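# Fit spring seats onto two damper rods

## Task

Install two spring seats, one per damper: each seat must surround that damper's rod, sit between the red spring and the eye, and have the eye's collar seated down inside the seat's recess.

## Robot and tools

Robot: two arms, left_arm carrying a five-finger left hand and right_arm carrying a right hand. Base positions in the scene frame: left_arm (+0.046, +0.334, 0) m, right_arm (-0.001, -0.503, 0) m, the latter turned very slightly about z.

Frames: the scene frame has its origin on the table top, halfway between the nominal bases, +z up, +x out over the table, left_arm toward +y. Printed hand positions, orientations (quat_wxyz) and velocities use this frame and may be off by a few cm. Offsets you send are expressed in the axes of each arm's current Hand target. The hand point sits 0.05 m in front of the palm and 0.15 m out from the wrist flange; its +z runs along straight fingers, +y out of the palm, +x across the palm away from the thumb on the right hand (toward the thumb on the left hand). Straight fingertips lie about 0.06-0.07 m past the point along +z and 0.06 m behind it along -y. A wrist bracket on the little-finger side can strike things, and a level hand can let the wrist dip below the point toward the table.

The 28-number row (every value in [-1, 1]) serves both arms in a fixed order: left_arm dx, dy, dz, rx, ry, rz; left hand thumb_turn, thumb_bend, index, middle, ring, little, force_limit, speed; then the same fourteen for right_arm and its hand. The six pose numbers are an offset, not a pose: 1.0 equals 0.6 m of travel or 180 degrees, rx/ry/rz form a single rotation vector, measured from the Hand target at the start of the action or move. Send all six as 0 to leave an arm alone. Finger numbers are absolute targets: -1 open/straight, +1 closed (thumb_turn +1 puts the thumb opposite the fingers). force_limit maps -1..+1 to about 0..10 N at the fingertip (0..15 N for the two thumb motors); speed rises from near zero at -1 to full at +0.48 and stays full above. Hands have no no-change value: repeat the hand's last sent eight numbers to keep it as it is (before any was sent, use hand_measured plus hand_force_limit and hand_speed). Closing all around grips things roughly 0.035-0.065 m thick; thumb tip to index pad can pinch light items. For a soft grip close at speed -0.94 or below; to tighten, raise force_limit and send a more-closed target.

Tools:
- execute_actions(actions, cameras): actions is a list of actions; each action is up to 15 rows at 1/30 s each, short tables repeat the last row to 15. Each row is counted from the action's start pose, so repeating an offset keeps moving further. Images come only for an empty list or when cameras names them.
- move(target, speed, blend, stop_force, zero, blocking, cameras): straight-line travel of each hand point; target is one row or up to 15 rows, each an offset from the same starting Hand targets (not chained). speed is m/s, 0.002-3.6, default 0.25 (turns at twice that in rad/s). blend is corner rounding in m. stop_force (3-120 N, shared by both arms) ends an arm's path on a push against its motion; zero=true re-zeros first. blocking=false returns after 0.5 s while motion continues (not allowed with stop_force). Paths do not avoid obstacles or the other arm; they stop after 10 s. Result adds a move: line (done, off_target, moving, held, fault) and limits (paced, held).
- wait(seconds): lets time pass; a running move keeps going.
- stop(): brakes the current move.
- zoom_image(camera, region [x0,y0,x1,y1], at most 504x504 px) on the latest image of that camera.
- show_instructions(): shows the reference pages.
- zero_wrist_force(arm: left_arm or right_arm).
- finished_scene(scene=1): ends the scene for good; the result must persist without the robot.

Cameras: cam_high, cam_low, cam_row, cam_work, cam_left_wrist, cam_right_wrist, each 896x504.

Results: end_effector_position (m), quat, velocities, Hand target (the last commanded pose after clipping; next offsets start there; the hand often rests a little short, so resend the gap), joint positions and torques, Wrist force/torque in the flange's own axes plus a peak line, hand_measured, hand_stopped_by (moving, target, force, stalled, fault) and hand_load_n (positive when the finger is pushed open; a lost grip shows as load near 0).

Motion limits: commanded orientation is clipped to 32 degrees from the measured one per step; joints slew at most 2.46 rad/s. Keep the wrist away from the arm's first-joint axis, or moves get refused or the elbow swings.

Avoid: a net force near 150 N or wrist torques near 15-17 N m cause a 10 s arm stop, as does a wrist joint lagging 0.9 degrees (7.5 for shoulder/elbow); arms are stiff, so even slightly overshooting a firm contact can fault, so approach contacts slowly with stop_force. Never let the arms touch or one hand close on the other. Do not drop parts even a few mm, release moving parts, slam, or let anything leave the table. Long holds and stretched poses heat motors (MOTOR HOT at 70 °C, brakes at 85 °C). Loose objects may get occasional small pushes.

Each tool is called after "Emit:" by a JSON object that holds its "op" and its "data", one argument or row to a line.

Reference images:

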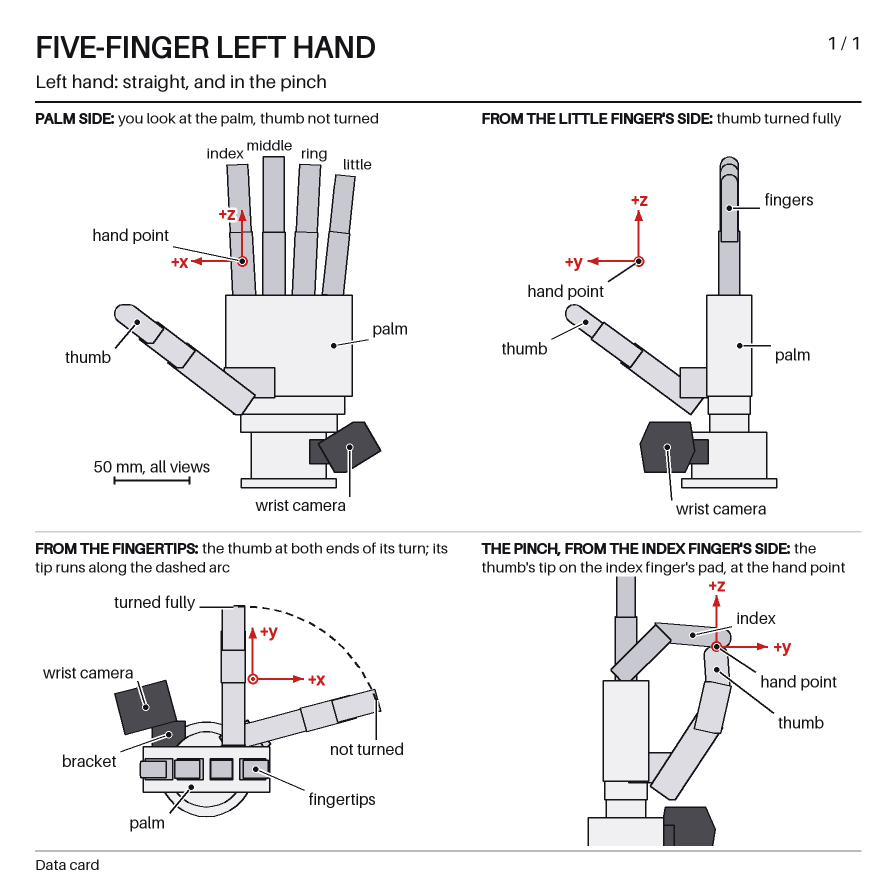

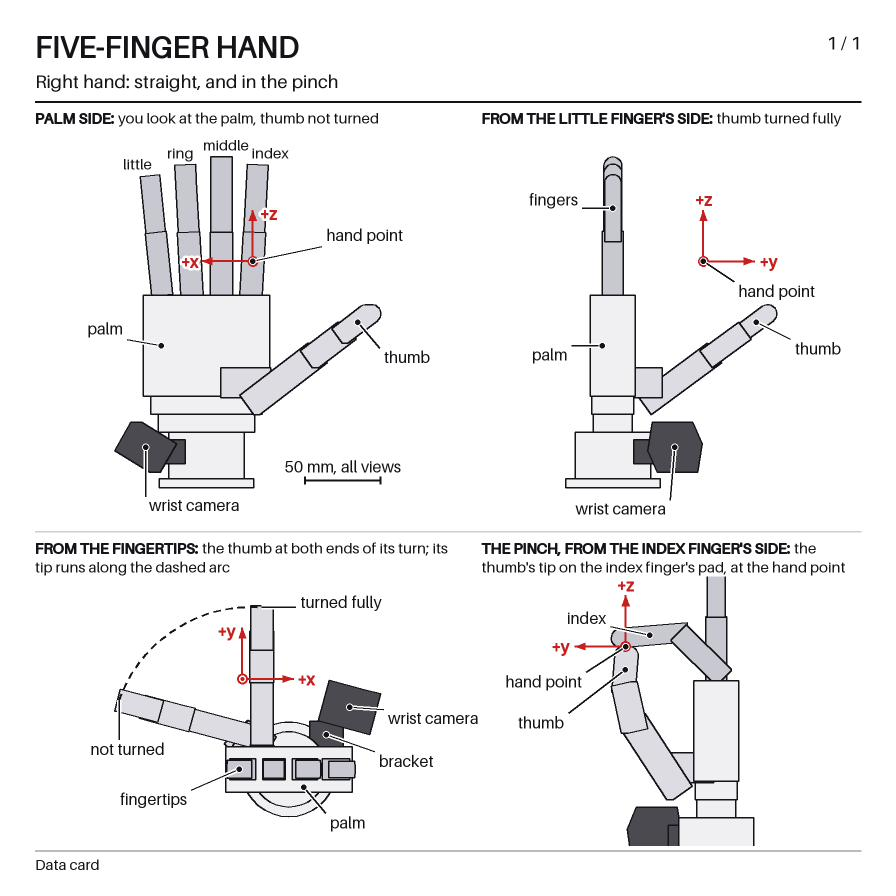

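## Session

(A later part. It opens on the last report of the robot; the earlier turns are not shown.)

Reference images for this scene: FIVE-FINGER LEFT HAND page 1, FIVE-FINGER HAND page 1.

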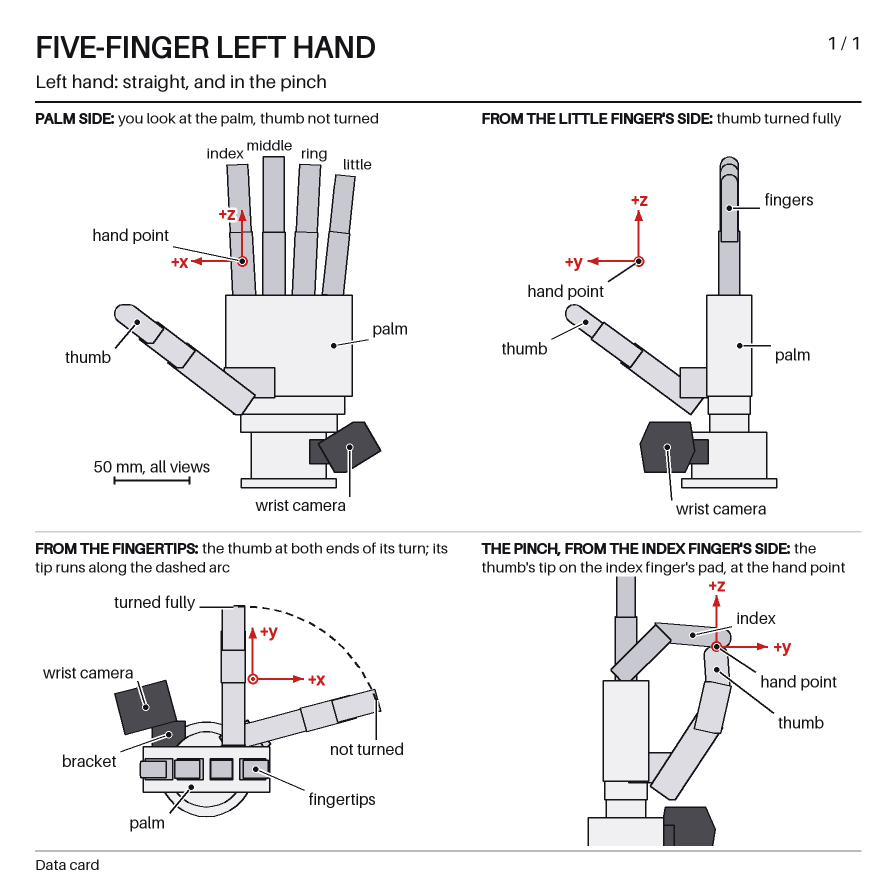

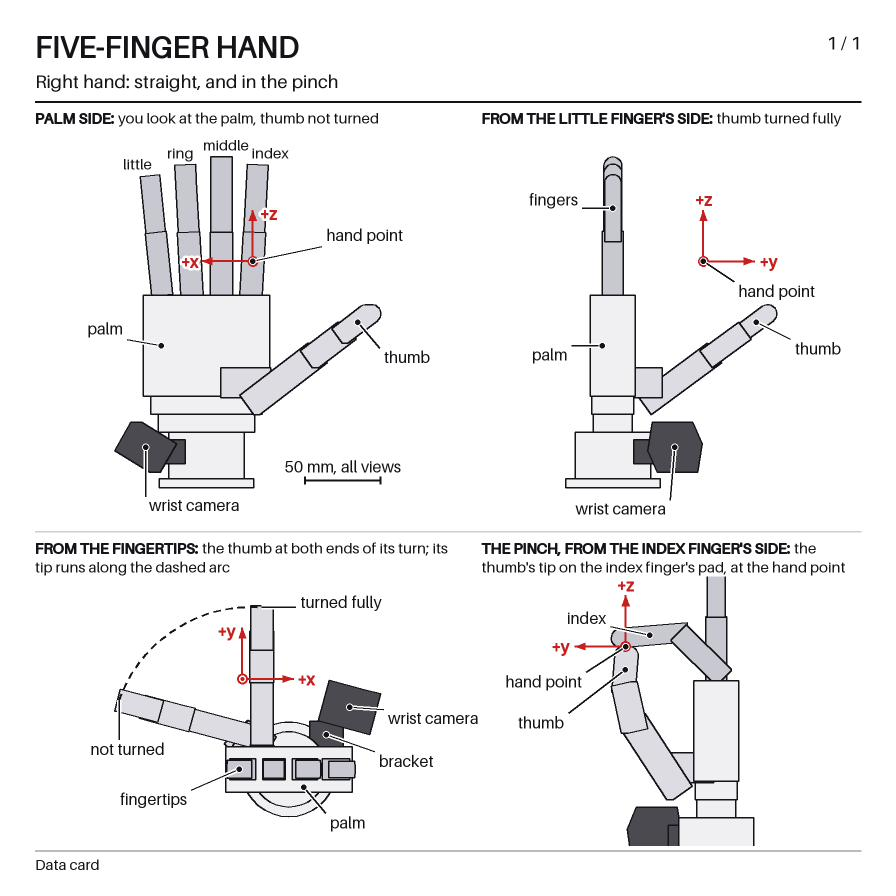

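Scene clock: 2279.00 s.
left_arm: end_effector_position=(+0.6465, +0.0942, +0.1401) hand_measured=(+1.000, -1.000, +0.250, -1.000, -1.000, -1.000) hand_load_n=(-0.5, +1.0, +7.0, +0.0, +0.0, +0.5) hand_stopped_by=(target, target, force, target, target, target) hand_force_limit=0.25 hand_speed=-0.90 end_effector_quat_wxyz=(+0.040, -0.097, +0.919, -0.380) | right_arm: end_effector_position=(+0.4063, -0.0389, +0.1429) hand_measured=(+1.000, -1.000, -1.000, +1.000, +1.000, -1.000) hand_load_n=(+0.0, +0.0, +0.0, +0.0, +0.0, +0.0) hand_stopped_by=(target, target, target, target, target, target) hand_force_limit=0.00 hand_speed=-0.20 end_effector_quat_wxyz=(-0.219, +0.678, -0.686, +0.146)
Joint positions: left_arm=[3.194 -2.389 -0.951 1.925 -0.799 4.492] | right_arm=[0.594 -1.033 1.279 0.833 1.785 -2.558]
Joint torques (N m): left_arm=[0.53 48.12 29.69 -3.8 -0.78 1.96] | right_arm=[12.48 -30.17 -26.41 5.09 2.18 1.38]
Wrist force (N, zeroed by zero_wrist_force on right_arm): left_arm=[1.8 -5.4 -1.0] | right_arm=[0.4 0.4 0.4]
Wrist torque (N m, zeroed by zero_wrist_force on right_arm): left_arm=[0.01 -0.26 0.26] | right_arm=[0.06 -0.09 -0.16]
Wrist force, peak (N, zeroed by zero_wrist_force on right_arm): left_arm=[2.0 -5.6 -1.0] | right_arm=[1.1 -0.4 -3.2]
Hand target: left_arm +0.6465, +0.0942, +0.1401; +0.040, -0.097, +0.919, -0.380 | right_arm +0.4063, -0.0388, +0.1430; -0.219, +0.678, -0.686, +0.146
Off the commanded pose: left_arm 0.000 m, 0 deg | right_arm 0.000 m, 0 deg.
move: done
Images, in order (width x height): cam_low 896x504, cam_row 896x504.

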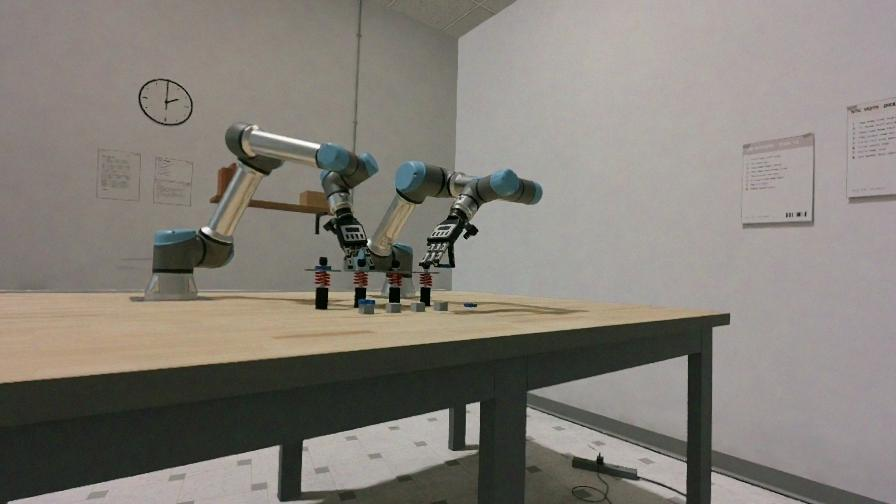

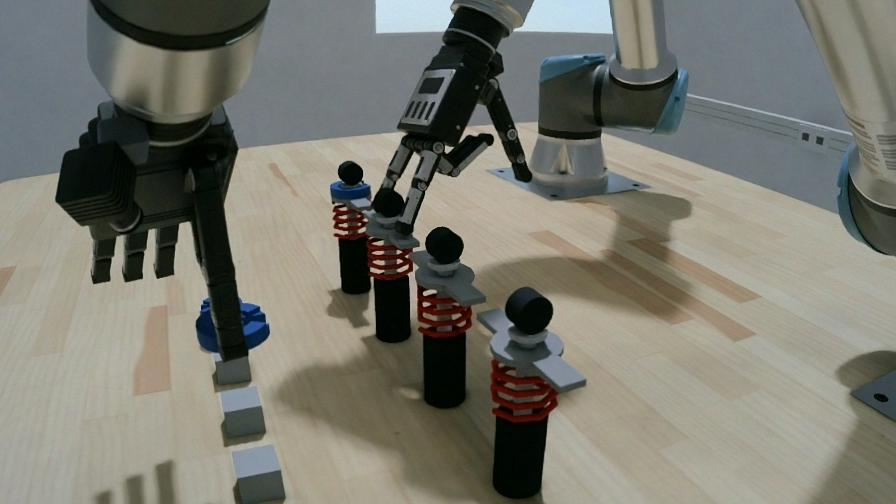

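Emit:
{"op": "move", "data": {
  "target": [0,0,0,0,0,0,1,-1,0.62,-1,-1,-1,0.25,-0.9,0.00117,0.0057,0.00986,0,0,0,1,-1,-1,1,1,-1,0,-0.2],
  "speed": 0.01,
  "stop_force": 60,
  "cameras": ["cam_row","cam_low","cam_right_wrist"]
}}

Emit:
{"op": "zoom_image", "data": {
  "camera": "cam_row",
  "region": [350, 170, 430, 260]
}}

Scene clock: 2283.60 s.
left_arm: end_effector_position=(+0.6465, +0.0942, +0.1401) hand_measured=(+1.000, -1.000, +0.250, -1.000, -1.000, -1.000) hand_load_n=(-1.0, +1.0, +7.5, +0.0, +0.0, +0.0) hand_stopped_by=(target, target, force, target, target, target) hand_force_limit=0.25 hand_speed=-0.90 end_effector_quat_wxyz=(+0.040, -0.097, +0.919, -0.380) | right_arm: end_effector_position=(+0.4063, -0.0388, +0.1361) hand_measured=(+1.000, -1.000, -1.000, +1.000, +1.000, -1.000) hand_load_n=(+0.0, +0.0, +0.0, +0.0, +0.0, +0.5) hand_stopped_by=(target, target, target, target, target, target) hand_force_limit=0.00 hand_speed=-0.20 end_effector_quat_wxyz=(-0.219, +0.678, -0.686, +0.146)
Joint positions: left_arm=[3.194 -2.389 -0.951 1.925 -0.799 4.492] | right_arm=[0.594 -1.029 1.29 0.818 1.785 -2.558]
Joint torques (N m): left_arm=[0.38 48.19 30.11 -3.65 -0.8 1.9] | right_arm=[-7.36 -7.62 1.63 -1.99 -1.73 1.6]
Wrist force (N, zeroed by zero_wrist_force on right_arm): left_arm=[1.7 -5.4 -0.7] | right_arm=[-7.3 -12.3 -35.8]
Wrist torque (N m, zeroed by zero_wrist_force on right_arm): left_arm=[0.00 -0.25 0.26] | right_arm=[1.92 1.88 -1.31]
Wrist force, peak (N, zeroed by zero_wrist_force on right_arm): left_arm=[2.0 -5.7 -0.9] | right_arm=[-7.3 -12.3 -35.8]
Hand target: left_arm +0.6465, +0.0942, +0.1401; +0.040, -0.097, +0.919, -0.380 | right_arm +0.4063, -0.0388, +0.1361; -0.219, +0.678, -0.686, +0.146
Off the commanded pose: left_arm 0.000 m, 0 deg | right_arm 0.000 m, 0 deg.
move: done
Images, in order (width x height): cam_low 896x504, cam_row 896x504, cam_right_wrist 896x504.

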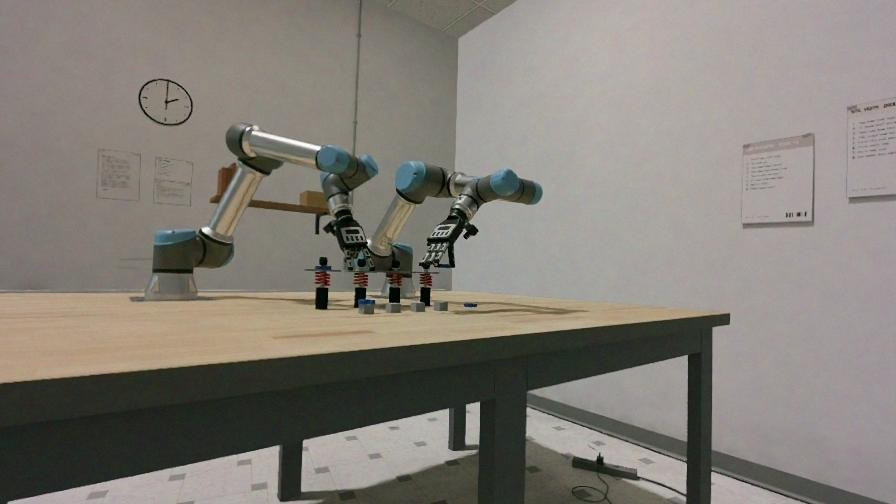

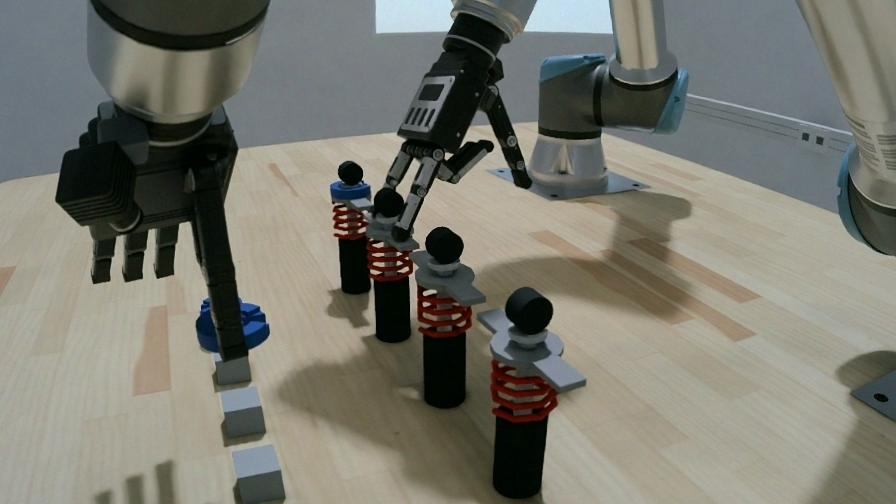

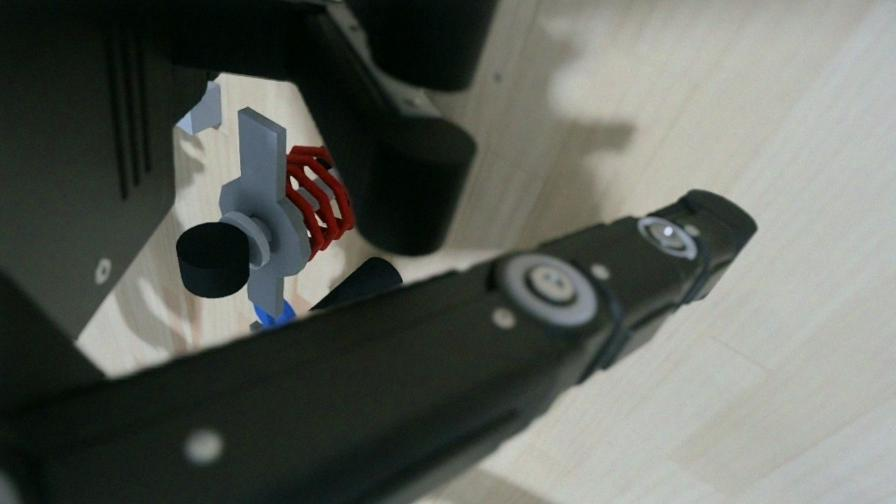

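Scaled by 5.600.

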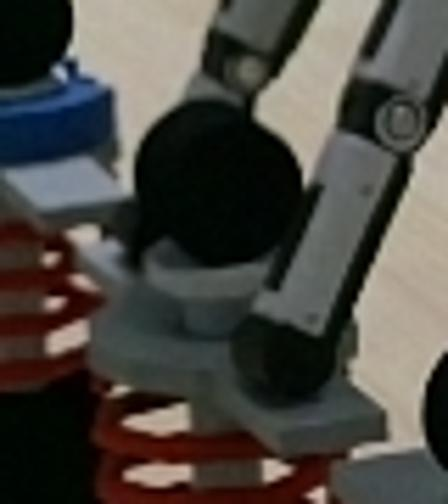

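Emit:
{"op": "move", "data": {
  "target": [0,0,0,0,0,0,1,-1,0.62,-1,-1,-1,0.25,-0.9,0.00102,0.00497,0.00861,0,0,0,1,-1,-1,1,1,-1,0,-0.2],
  "speed": 0.008,
  "stop_force": 65
}}

Scene clock: 2292.50 s.
left_arm: end_effector_position=(+0.6465, +0.0942, +0.1401) hand_measured=(+1.000, -1.000, +0.250, -1.000, -1.000, -1.000) hand_load_n=(-0.5, +1.0, +7.5, +0.0, +0.0, +0.0) hand_stopped_by=(target, target, force, target, target, target) hand_force_limit=0.25 hand_speed=-0.90 end_effector_quat_wxyz=(+0.040, -0.097, +0.919, -0.380) | right_arm: end_effector_position=(+0.4063, -0.0388, +0.1301) hand_measured=(+1.000, -1.000, -1.000, +1.000, +1.000, -1.000) hand_load_n=(+0.0, +0.0, +0.0, +0.0, +0.0, +0.5) hand_stopped_by=(target, target, target, target, target, target) hand_force_limit=0.00 hand_speed=-0.20 end_effector_quat_wxyz=(-0.219, +0.678, -0.686, +0.146)
Joint positions: left_arm=[3.194 -2.389 -0.951 1.925 -0.799 4.492] | right_arm=[0.594 -1.025 1.3 0.804 1.785 -2.558]
Joint torques (N m): left_arm=[-1.03 48.41 29.42 -3.62 -0.86 1.86] | right_arm=[-10.69 13.98 16.95 0.22 -0.54 1.85]
Wrist force (N, zeroed by zero_wrist_force on right_arm): left_arm=[1.9 -5.4 -0.8] | right_arm=[-19.3 -30.9 -63.7]
Wrist torque (N m, zeroed by zero_wrist_force on right_arm): left_arm=[0.00 -0.28 0.27] | right_arm=[3.88 2.72 -2.85]
Wrist force, peak (N, zeroed by zero_wrist_force on right_arm): left_arm=[1.9 -5.6 -0.8] | right_arm=[-19.5 -31.1 -64.2]
Hand target: left_arm +0.6465, +0.0942, +0.1401; +0.040, -0.097, +0.919, -0.380 | right_arm +0.4063, -0.0388, +0.1301; -0.219, +0.678, -0.686, +0.146
Off the commanded pose: left_arm 0.000 m, 0 deg | right_arm 0.000 m, 0 deg.
move: done

Emit:
{"op": "move", "data": {
  "target": [0,0,0,0,0,0,1,-1,0.62,-1,-1,-1,0.25,-0.9,0.00034,0.00166,0.00287,0,0,0,1,-1,-1,1,1,-1,0,-0.2],
  "speed": 0.008,
  "stop_force": 50,
  "cameras": ["cam_row","cam_low","cam_right_wrist"]
}}

Emit:
{"op": "zoom_image", "data": {
  "camera": "cam_row",
  "region": [350, 170, 430, 260]
}}

Emit:
{"op": "zoom_image", "data": {
  "camera": "cam_right_wrist",
  "region": [150, 80, 400, 340]
}}

Scene clock: 2296.57 s.
left_arm: end_effector_position=(+0.6465, +0.0942, +0.1401) hand_measured=(+1.000, -1.000, +0.250, -1.000, -1.000, -1.000) hand_load_n=(-0.5, +1.5, +7.0, +0.0, -0.5, -0.5) hand_stopped_by=(target, target, force, target, target, target) hand_force_limit=0.25 hand_speed=-0.90 end_effector_quat_wxyz=(+0.040, -0.097, +0.919, -0.380) | right_arm: end_effector_position=(+0.4063, -0.0388, +0.1281) hand_measured=(+1.000, -1.000, -1.000, +1.000, +1.000, -1.000) hand_load_n=(+0.0, +0.0, +0.5, +0.0, +0.0, +0.5) hand_stopped_by=(target, target, target, target, target, target) hand_force_limit=0.00 hand_speed=-0.20 end_effector_quat_wxyz=(-0.219, +0.678, -0.686, +0.146)
Joint positions: left_arm=[3.194 -2.389 -0.951 1.925 -0.799 4.492] | right_arm=[0.594 -1.024 1.303 0.8 1.785 -2.558]
Joint torques (N m): left_arm=[-1.75 47.99 30.09 -3.57 -0.82 1.96] | right_arm=[-5.23 21.14 22.34 0.98 1.47 2.08]
Wrist force (N, zeroed by zero_wrist_force on right_arm): left_arm=[1.8 -5.3 -0.7] | right_arm=[-22.9 -36.6 -72.0]
Wrist torque (N m, zeroed by zero_wrist_force on right_arm): left_arm=[0.01 -0.26 0.26] | right_arm=[4.70 2.67 -3.18]
Wrist force, peak (N, zeroed by zero_wrist_force on right_arm): left_arm=[2.0 -5.6 -1.0] | right_arm=[-22.6 -36.6 -72.3]
Hand target: left_arm +0.6465, +0.0942, +0.1401; +0.040, -0.097, +0.919, -0.380 | right_arm +0.4063, -0.0388, +0.1281; -0.219, +0.678, -0.686, +0.146
Off the commanded pose: left_arm 0.000 m, 0 deg | right_arm 0.000 m, 0 deg.
move: done
Images, in order (width x height): cam_low 896x504, cam_row 896x504, cam_right_wrist 896x504.

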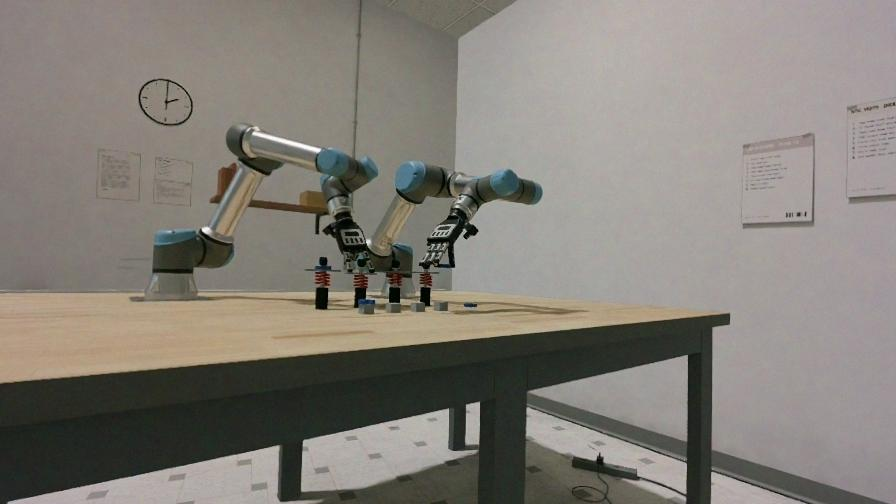

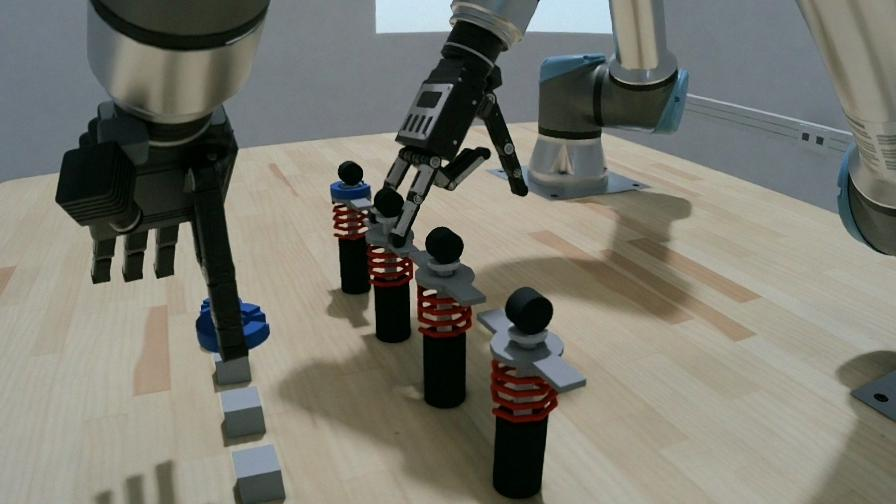

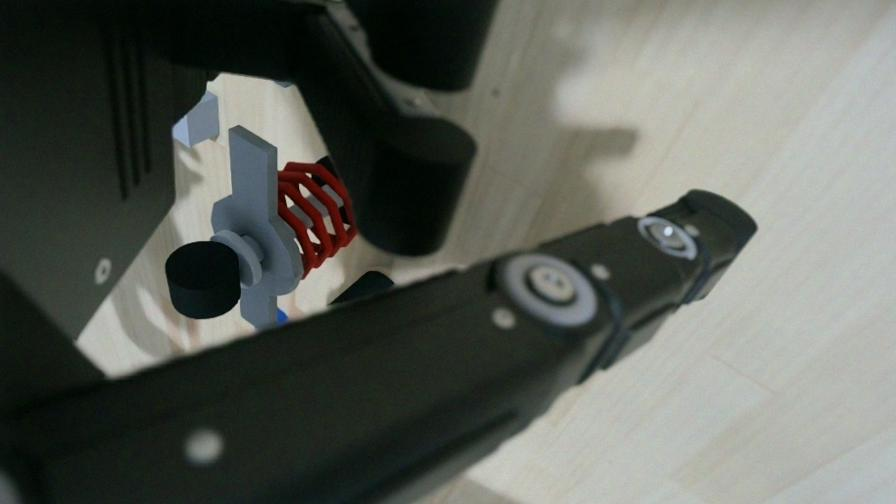

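Scaled by 5.600.

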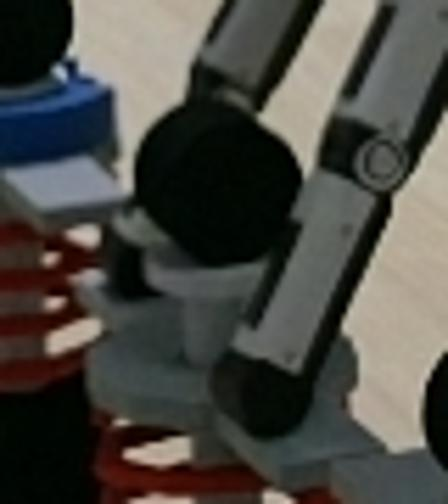

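Scaled by 1.938.

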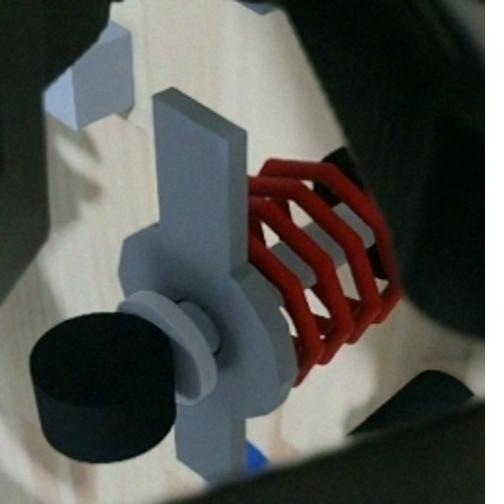

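Emit:
{"op": "zoom_image", "data": {
  "camera": "cam_low",
  "region": [330, 250, 400, 300]
}}

Scaled by 7.200.

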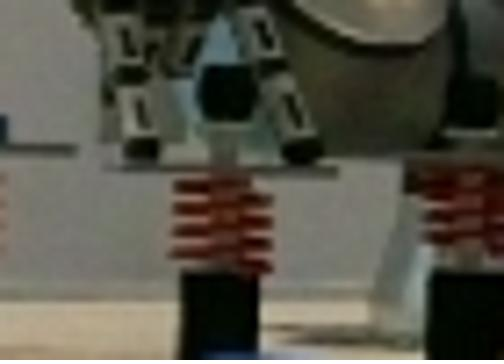

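Emit:
{"op": "wait", "data": {
  "seconds": 0.1,
  "cameras": ["cam_high","cam_work"]
}}

Scene clock: 2307.80 s.
left_arm: end_effector_position=(+0.6465, +0.0942, +0.1401) hand_measured=(+1.000, -1.000, +0.250, -1.000, -1.000, -1.000) hand_load_n=(-0.5, +1.5, +7.0, +0.0, +0.0, +0.0) hand_stopped_by=(target, target, force, target, target, target) hand_force_limit=0.25 hand_speed=-0.90 end_effector_quat_wxyz=(+0.040, -0.097, +0.919, -0.380) | right_arm: end_effector_position=(+0.4063, -0.0388, +0.1281) hand_measured=(+1.000, -1.000, -1.000, +1.000, +1.000, -1.000) hand_load_n=(+0.0, +0.0, +0.5, +0.0, +0.0, +0.5) hand_stopped_by=(target, target, target, target, target, target) hand_force_limit=0.00 hand_speed=-0.20 end_effector_quat_wxyz=(-0.219, +0.678, -0.686, +0.146)
Joint positions: left_arm=[3.194 -2.389 -0.951 1.925 -0.799 4.492] | right_arm=[0.594 -1.024 1.303 0.8 1.785 -2.558]
Joint torques (N m): left_arm=[-3.4 48.36 29.86 -3.44 -0.84 1.99] | right_arm=[-23.53 20.62 22.29 1.22 1.05 1.93]
Wrist force (N, zeroed by zero_wrist_force on right_arm): left_arm=[2.1 -5.3 -1.0] | right_arm=[-22.9 -36.6 -72.0]
Wrist torque (N m, zeroed by zero_wrist_force on right_arm): left_arm=[0.03 -0.31 0.27] | right_arm=[4.70 2.67 -3.18]
Wrist force, peak (N, zeroed by zero_wrist_force on right_arm): left_arm=[2.0 -5.6 -0.8] | right_arm=[-23.0 -36.9 -72.4]
Hand target: left_arm +0.6465, +0.0942, +0.1401; +0.040, -0.097, +0.919, -0.380 | right_arm +0.4063, -0.0388, +0.1281; -0.219, +0.678, -0.686, +0.146
Off the commanded pose: left_arm 0.000 m, 0 deg | right_arm 0.000 m, 0 deg.
wait: 0.10 s; at rest from the start

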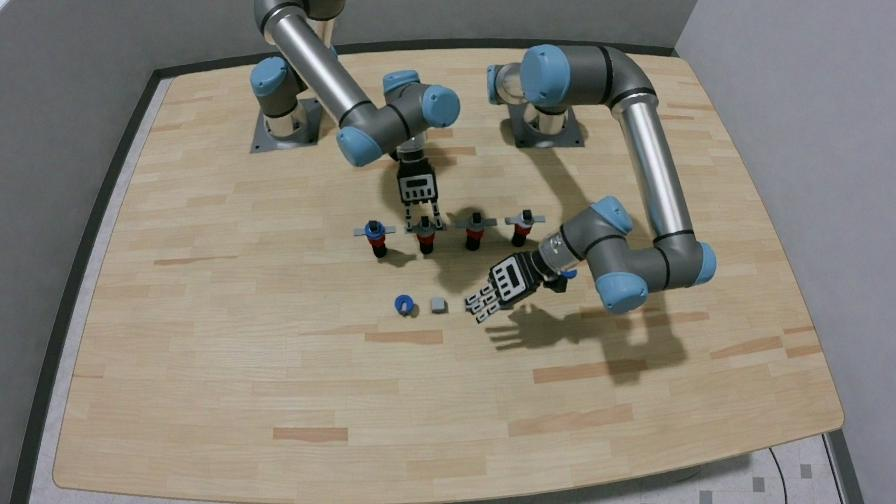

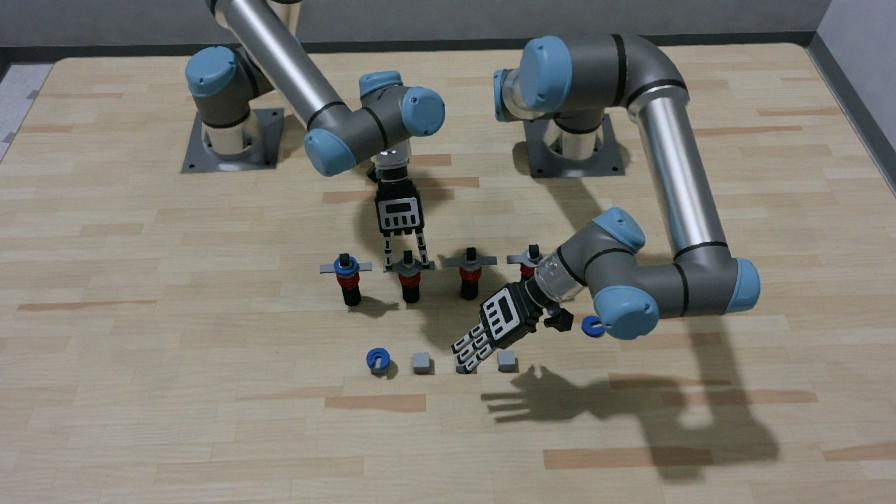

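Emit:
{"op": "zoom_image", "data": {
  "camera": "cam_work",
  "region": [310, 220, 450, 320]
}}

Emit:
{"op": "zoom_image", "data": {
  "camera": "cam_high",
  "region": [340, 180, 460, 270]
}}

Scaled by 3.600.

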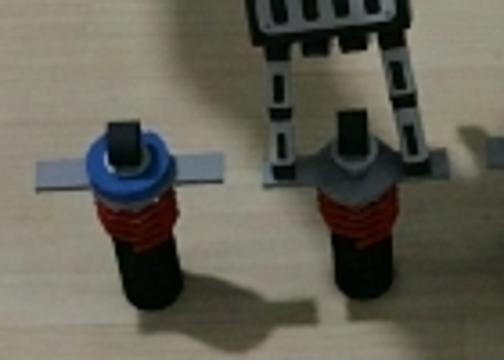

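Scaled by 4.200.

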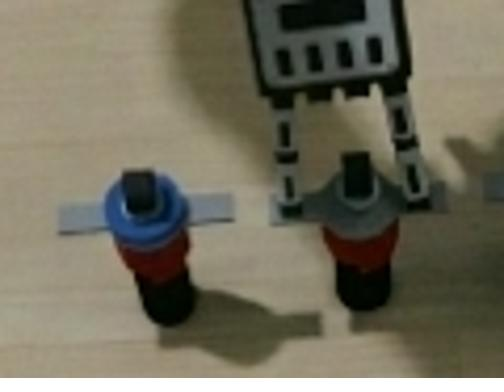

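Emit:
{"op": "move", "data": {
  "target": [
    [0,0,0,0,0,0,1,-1,0.62,-1,-1,-1,0.25,-0.9,-0.00222,-0.01077,-0.01865,0,0,0,1,-1,-1,1,1,-1,0,-0.2],
    [0,0,0,0,0,0,1,-1,0.62,-1,-1,-1,0.25,-0.9,-0.00724,-0.00769,-0.01983,0,0,0,1,-1,-1,1,1,-1,0,-0.2],
    [0,0,0,0,0,0,1,-1,0.62,-1,-1,-1,0.25,-0.9,-0.00639,-0.00355,-0.01266,0,0,0,1,-1,-1,1,1,-1,0,-0.2]
  ],
  "speed": [0.015,0.02,0.01],
  "cameras": ["cam_work","cam_low","cam_row"]
}}

Emit:
{"op": "zoom_image", "data": {
  "camera": "cam_work",
  "region": [370, 230, 450, 290]
}}

Emit:
{"op": "zoom_image", "data": {
  "camera": "cam_low",
  "region": [330, 250, 400, 300]
}}

Emit:
{"op": "zoom_image", "data": {
  "camera": "cam_row",
  "region": [350, 170, 430, 260]
}}

Scene clock: 2321.03 s.
left_arm: end_effector_position=(+0.6465, +0.0942, +0.1401) hand_measured=(+1.000, -1.000, +0.250, -1.000, -1.000, -1.000) hand_load_n=(-0.5, +1.5, +7.0, +0.0, -0.5, +0.0) hand_stopped_by=(target, target, force, target, target, target) hand_force_limit=0.25 hand_speed=-0.90 end_effector_quat_wxyz=(+0.040, -0.097, +0.919, -0.380) | right_arm: end_effector_position=(+0.4043, -0.0358, +0.1363) hand_measured=(+1.000, -1.000, -1.000, +1.000, +1.000, -1.000) hand_load_n=(+0.0, +0.0, +0.0, +0.0, +0.0, +0.5) hand_stopped_by=(target, target, target, target, target, target) hand_force_limit=0.00 hand_speed=-0.20 end_effector_quat_wxyz=(-0.219, +0.678, -0.686, +0.146)
Joint positions: left_arm=[3.194 -2.389 -0.951 1.925 -0.799 4.492] | right_arm=[0.601 -1.026 1.286 0.821 1.788 -2.552]
Joint torques (N m): left_arm=[-5.42 48.16 29.5 -3.44 -0.8 1.87] | right_arm=[5.71 -7.02 -0.46 -1.75 0.42 1.54]
Wrist force (N, zeroed by zero_wrist_force on right_arm): left_arm=[1.8 -5.4 -0.7] | right_arm=[-6.6 -11.8 -34.5]
Wrist torque (N m, zeroed by zero_wrist_force on right_arm): left_arm=[-0.01 -0.26 0.26] | right_arm=[1.79 1.77 -1.26]
Wrist force, peak (N, zeroed by zero_wrist_force on right_arm): left_arm=[2.0 -5.6 -0.9] | right_arm=[-22.8 -36.7 -72.4]
Hand target: left_arm +0.6465, +0.0942, +0.1401; +0.040, -0.097, +0.919, -0.380 | right_arm +0.4043, -0.0358, +0.1361; -0.219, +0.678, -0.686, +0.146
Off the commanded pose: left_arm 0.000 m, 0 deg | right_arm 0.000 m, 0 deg.
move: done
Images, in order (width x height): cam_low 896x504, cam_row 896x504, cam_work 896x504.

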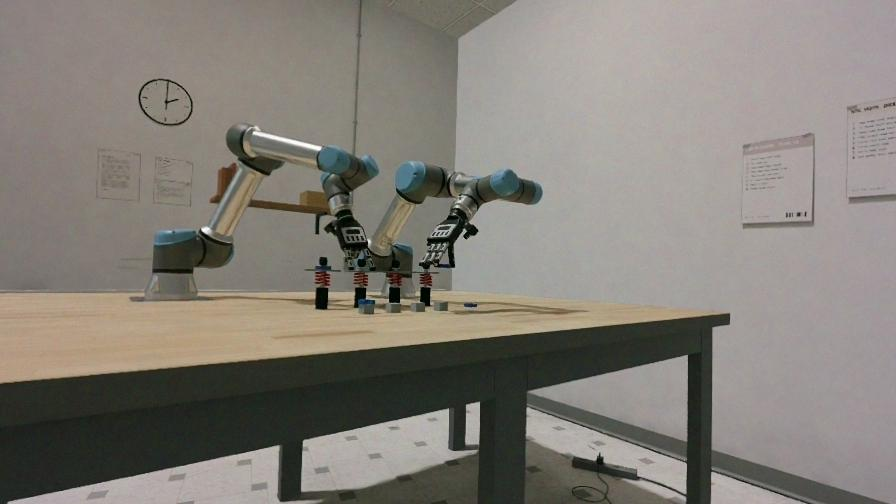

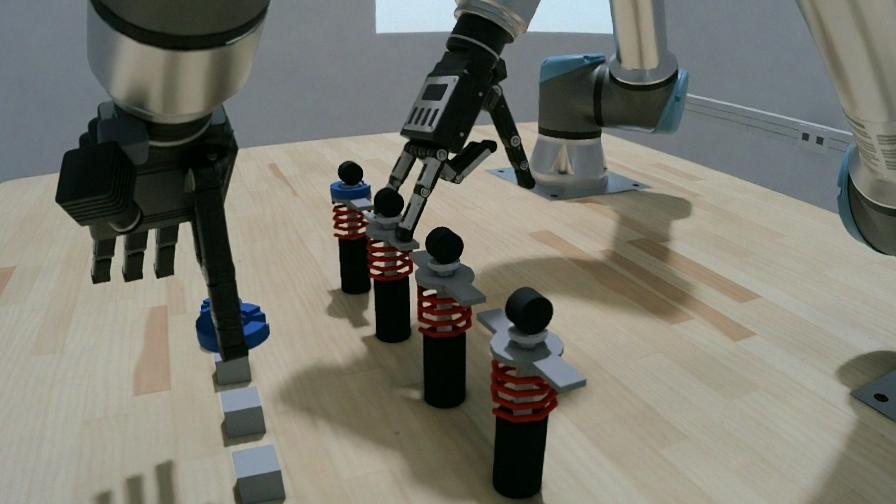

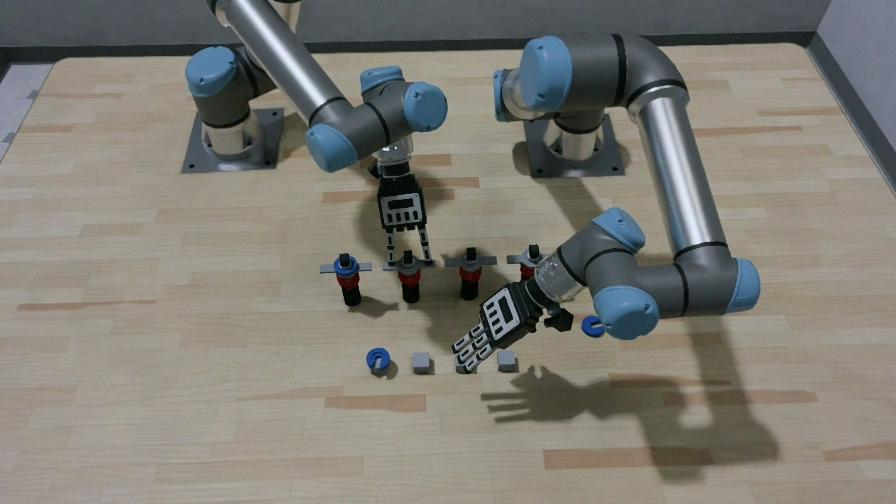

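Scaled by 6.300.

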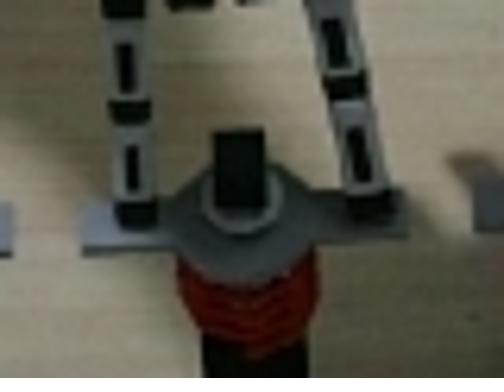

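Scaled by 7.200.

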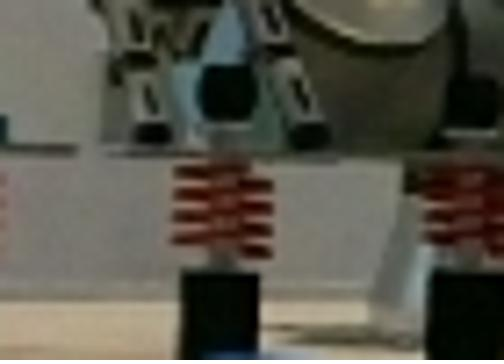

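Scaled by 5.600.

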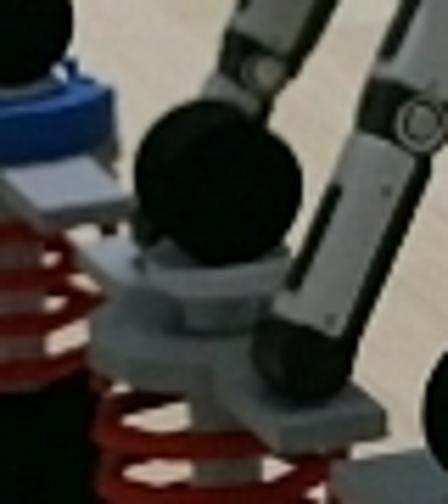

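Emit:
{"op": "move", "data": {
  "target": [0,0,0,0,0,0,1,-1,0.62,-1,-1,-1,0.25,-0.9,0.001365,0.00663,0.01147,0,0,0,1,-1,-1,1,1,-1,0,-0.2],
  "speed": 0.008,
  "stop_force": 75,
  "cameras": ["cam_work","cam_low","cam_row"]
}}

Emit:
{"op": "zoom_image", "data": {
  "camera": "cam_work",
  "region": [370, 230, 450, 290]
}}

Emit:
{"op": "zoom_image", "data": {
  "camera": "cam_low",
  "region": [330, 250, 400, 300]
}}

Emit:
{"op": "zoom_image", "data": {
  "camera": "cam_row",
  "region": [350, 170, 430, 260]
}}

Scene clock: 2329.33 s.
left_arm: end_effector_position=(+0.6465, +0.0942, +0.1401) hand_measured=(+1.000, -1.000, +0.250, -1.000, -1.000, -1.000) hand_load_n=(-0.5, +1.0, +7.0, +0.0, +0.0, +0.0) hand_stopped_by=(target, target, force, target, target, target) hand_force_limit=0.25 hand_speed=-0.90 end_effector_quat_wxyz=(+0.040, -0.097, +0.919, -0.380) | right_arm: end_effector_position=(+0.4043, -0.0358, +0.1281) hand_measured=(+1.000, -1.000, -1.000, +1.000, +1.000, -1.000) hand_load_n=(+0.5, +0.0, +0.5, +0.0, +0.0, +1.0) hand_stopped_by=(target, target, target, target, target, target) hand_force_limit=0.00 hand_speed=-0.20 end_effector_quat_wxyz=(-0.219, +0.678, -0.686, +0.146)
Joint positions: left_arm=[3.194 -2.389 -0.951 1.925 -0.799 4.492] | right_arm=[0.601 -1.021 1.299 0.802 1.788 -2.552]
Joint torques (N m): left_arm=[-5.64 48.01 29.78 -3.29 -0.75 1.96] | right_arm=[-6.7 21.03 22.83 1.3 -0.32 2.04]
Wrist force (N, zeroed by zero_wrist_force on right_arm): left_arm=[1.9 -5.2 -1.0] | right_arm=[-21.3 -37.4 -71.0]
Wrist torque (N m, zeroed by zero_wrist_force on right_arm): left_arm=[0.04 -0.28 0.26] | right_arm=[4.72 2.60 -3.10]
Wrist force, peak (N, zeroed by zero_wrist_force on right_arm): left_arm=[1.9 -5.7 -0.8] | right_arm=[-21.3 -37.8 -71.1]
Hand target: left_arm +0.6465, +0.0942, +0.1401; +0.040, -0.097, +0.919, -0.380 | right_arm +0.4043, -0.0358, +0.1281; -0.219, +0.678, -0.686, +0.146
Off the commanded pose: left_arm 0.000 m, 0 deg | right_arm 0.000 m, 0 deg.
move: done
Images, in order (width x height): cam_low 896x504, cam_row 896x504, cam_work 896x504.

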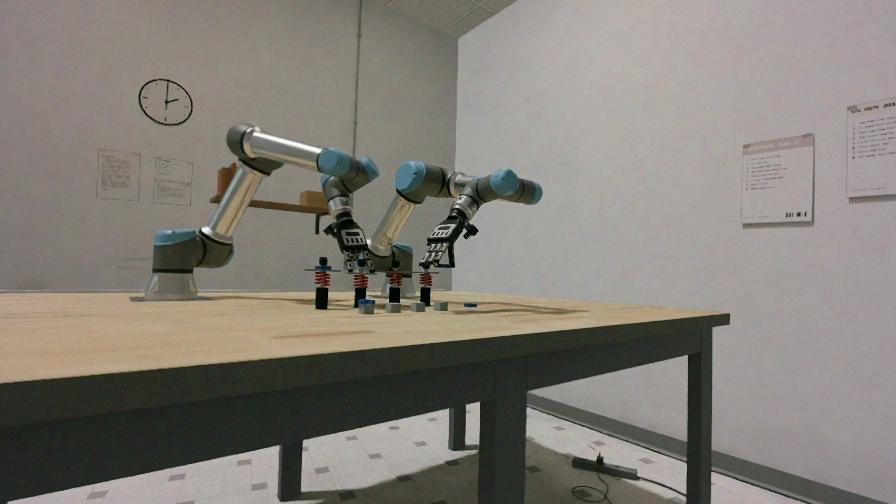

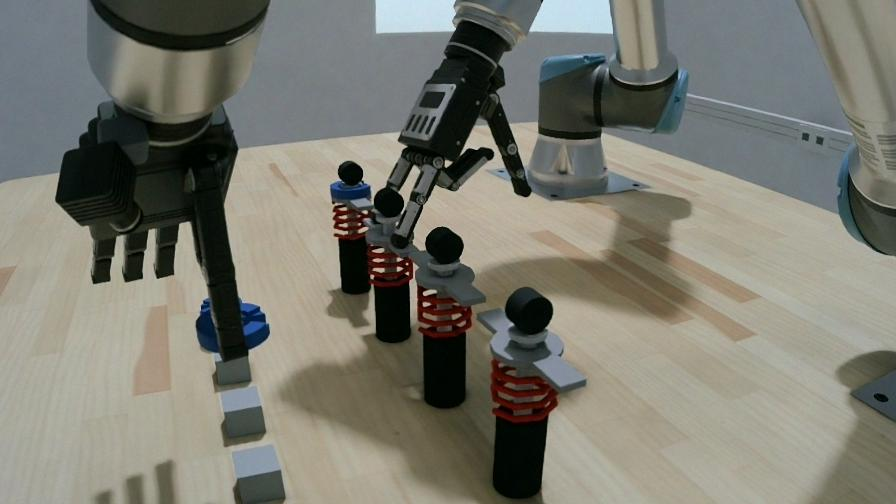

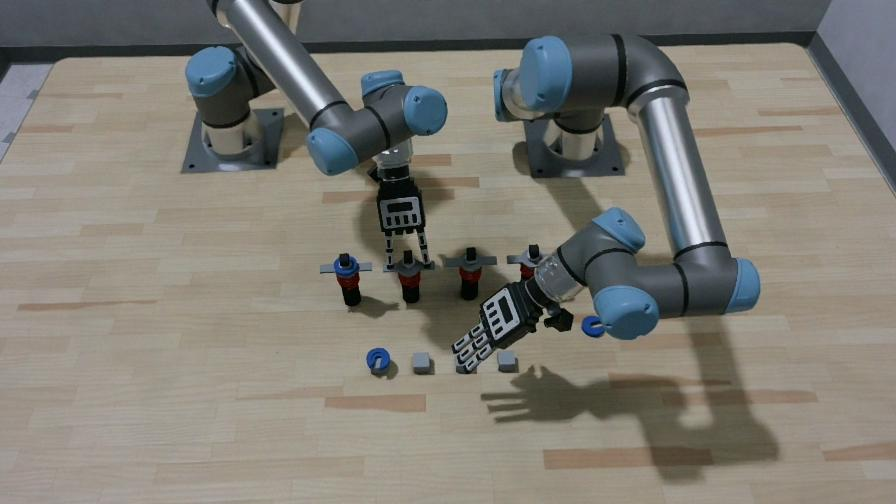

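Scaled by 6.300.

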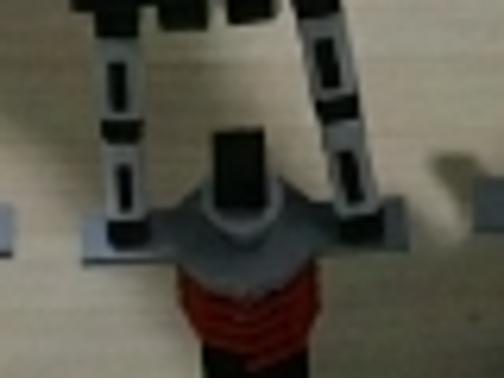

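Scaled by 7.200.

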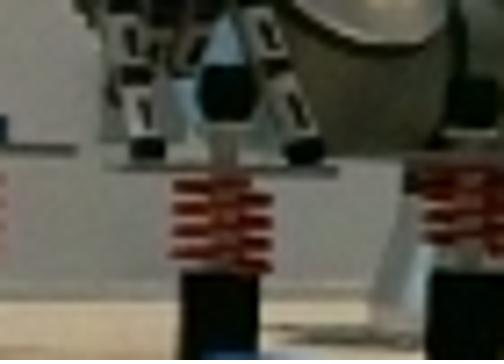

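Scaled by 5.600.

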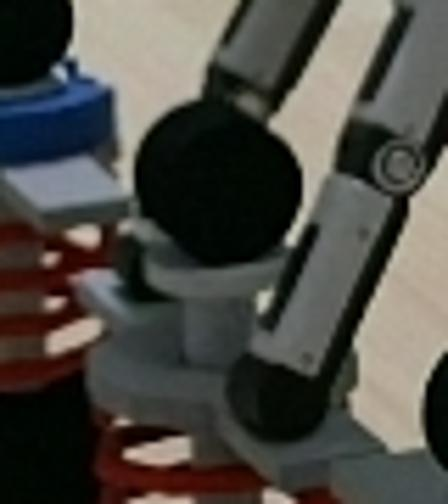

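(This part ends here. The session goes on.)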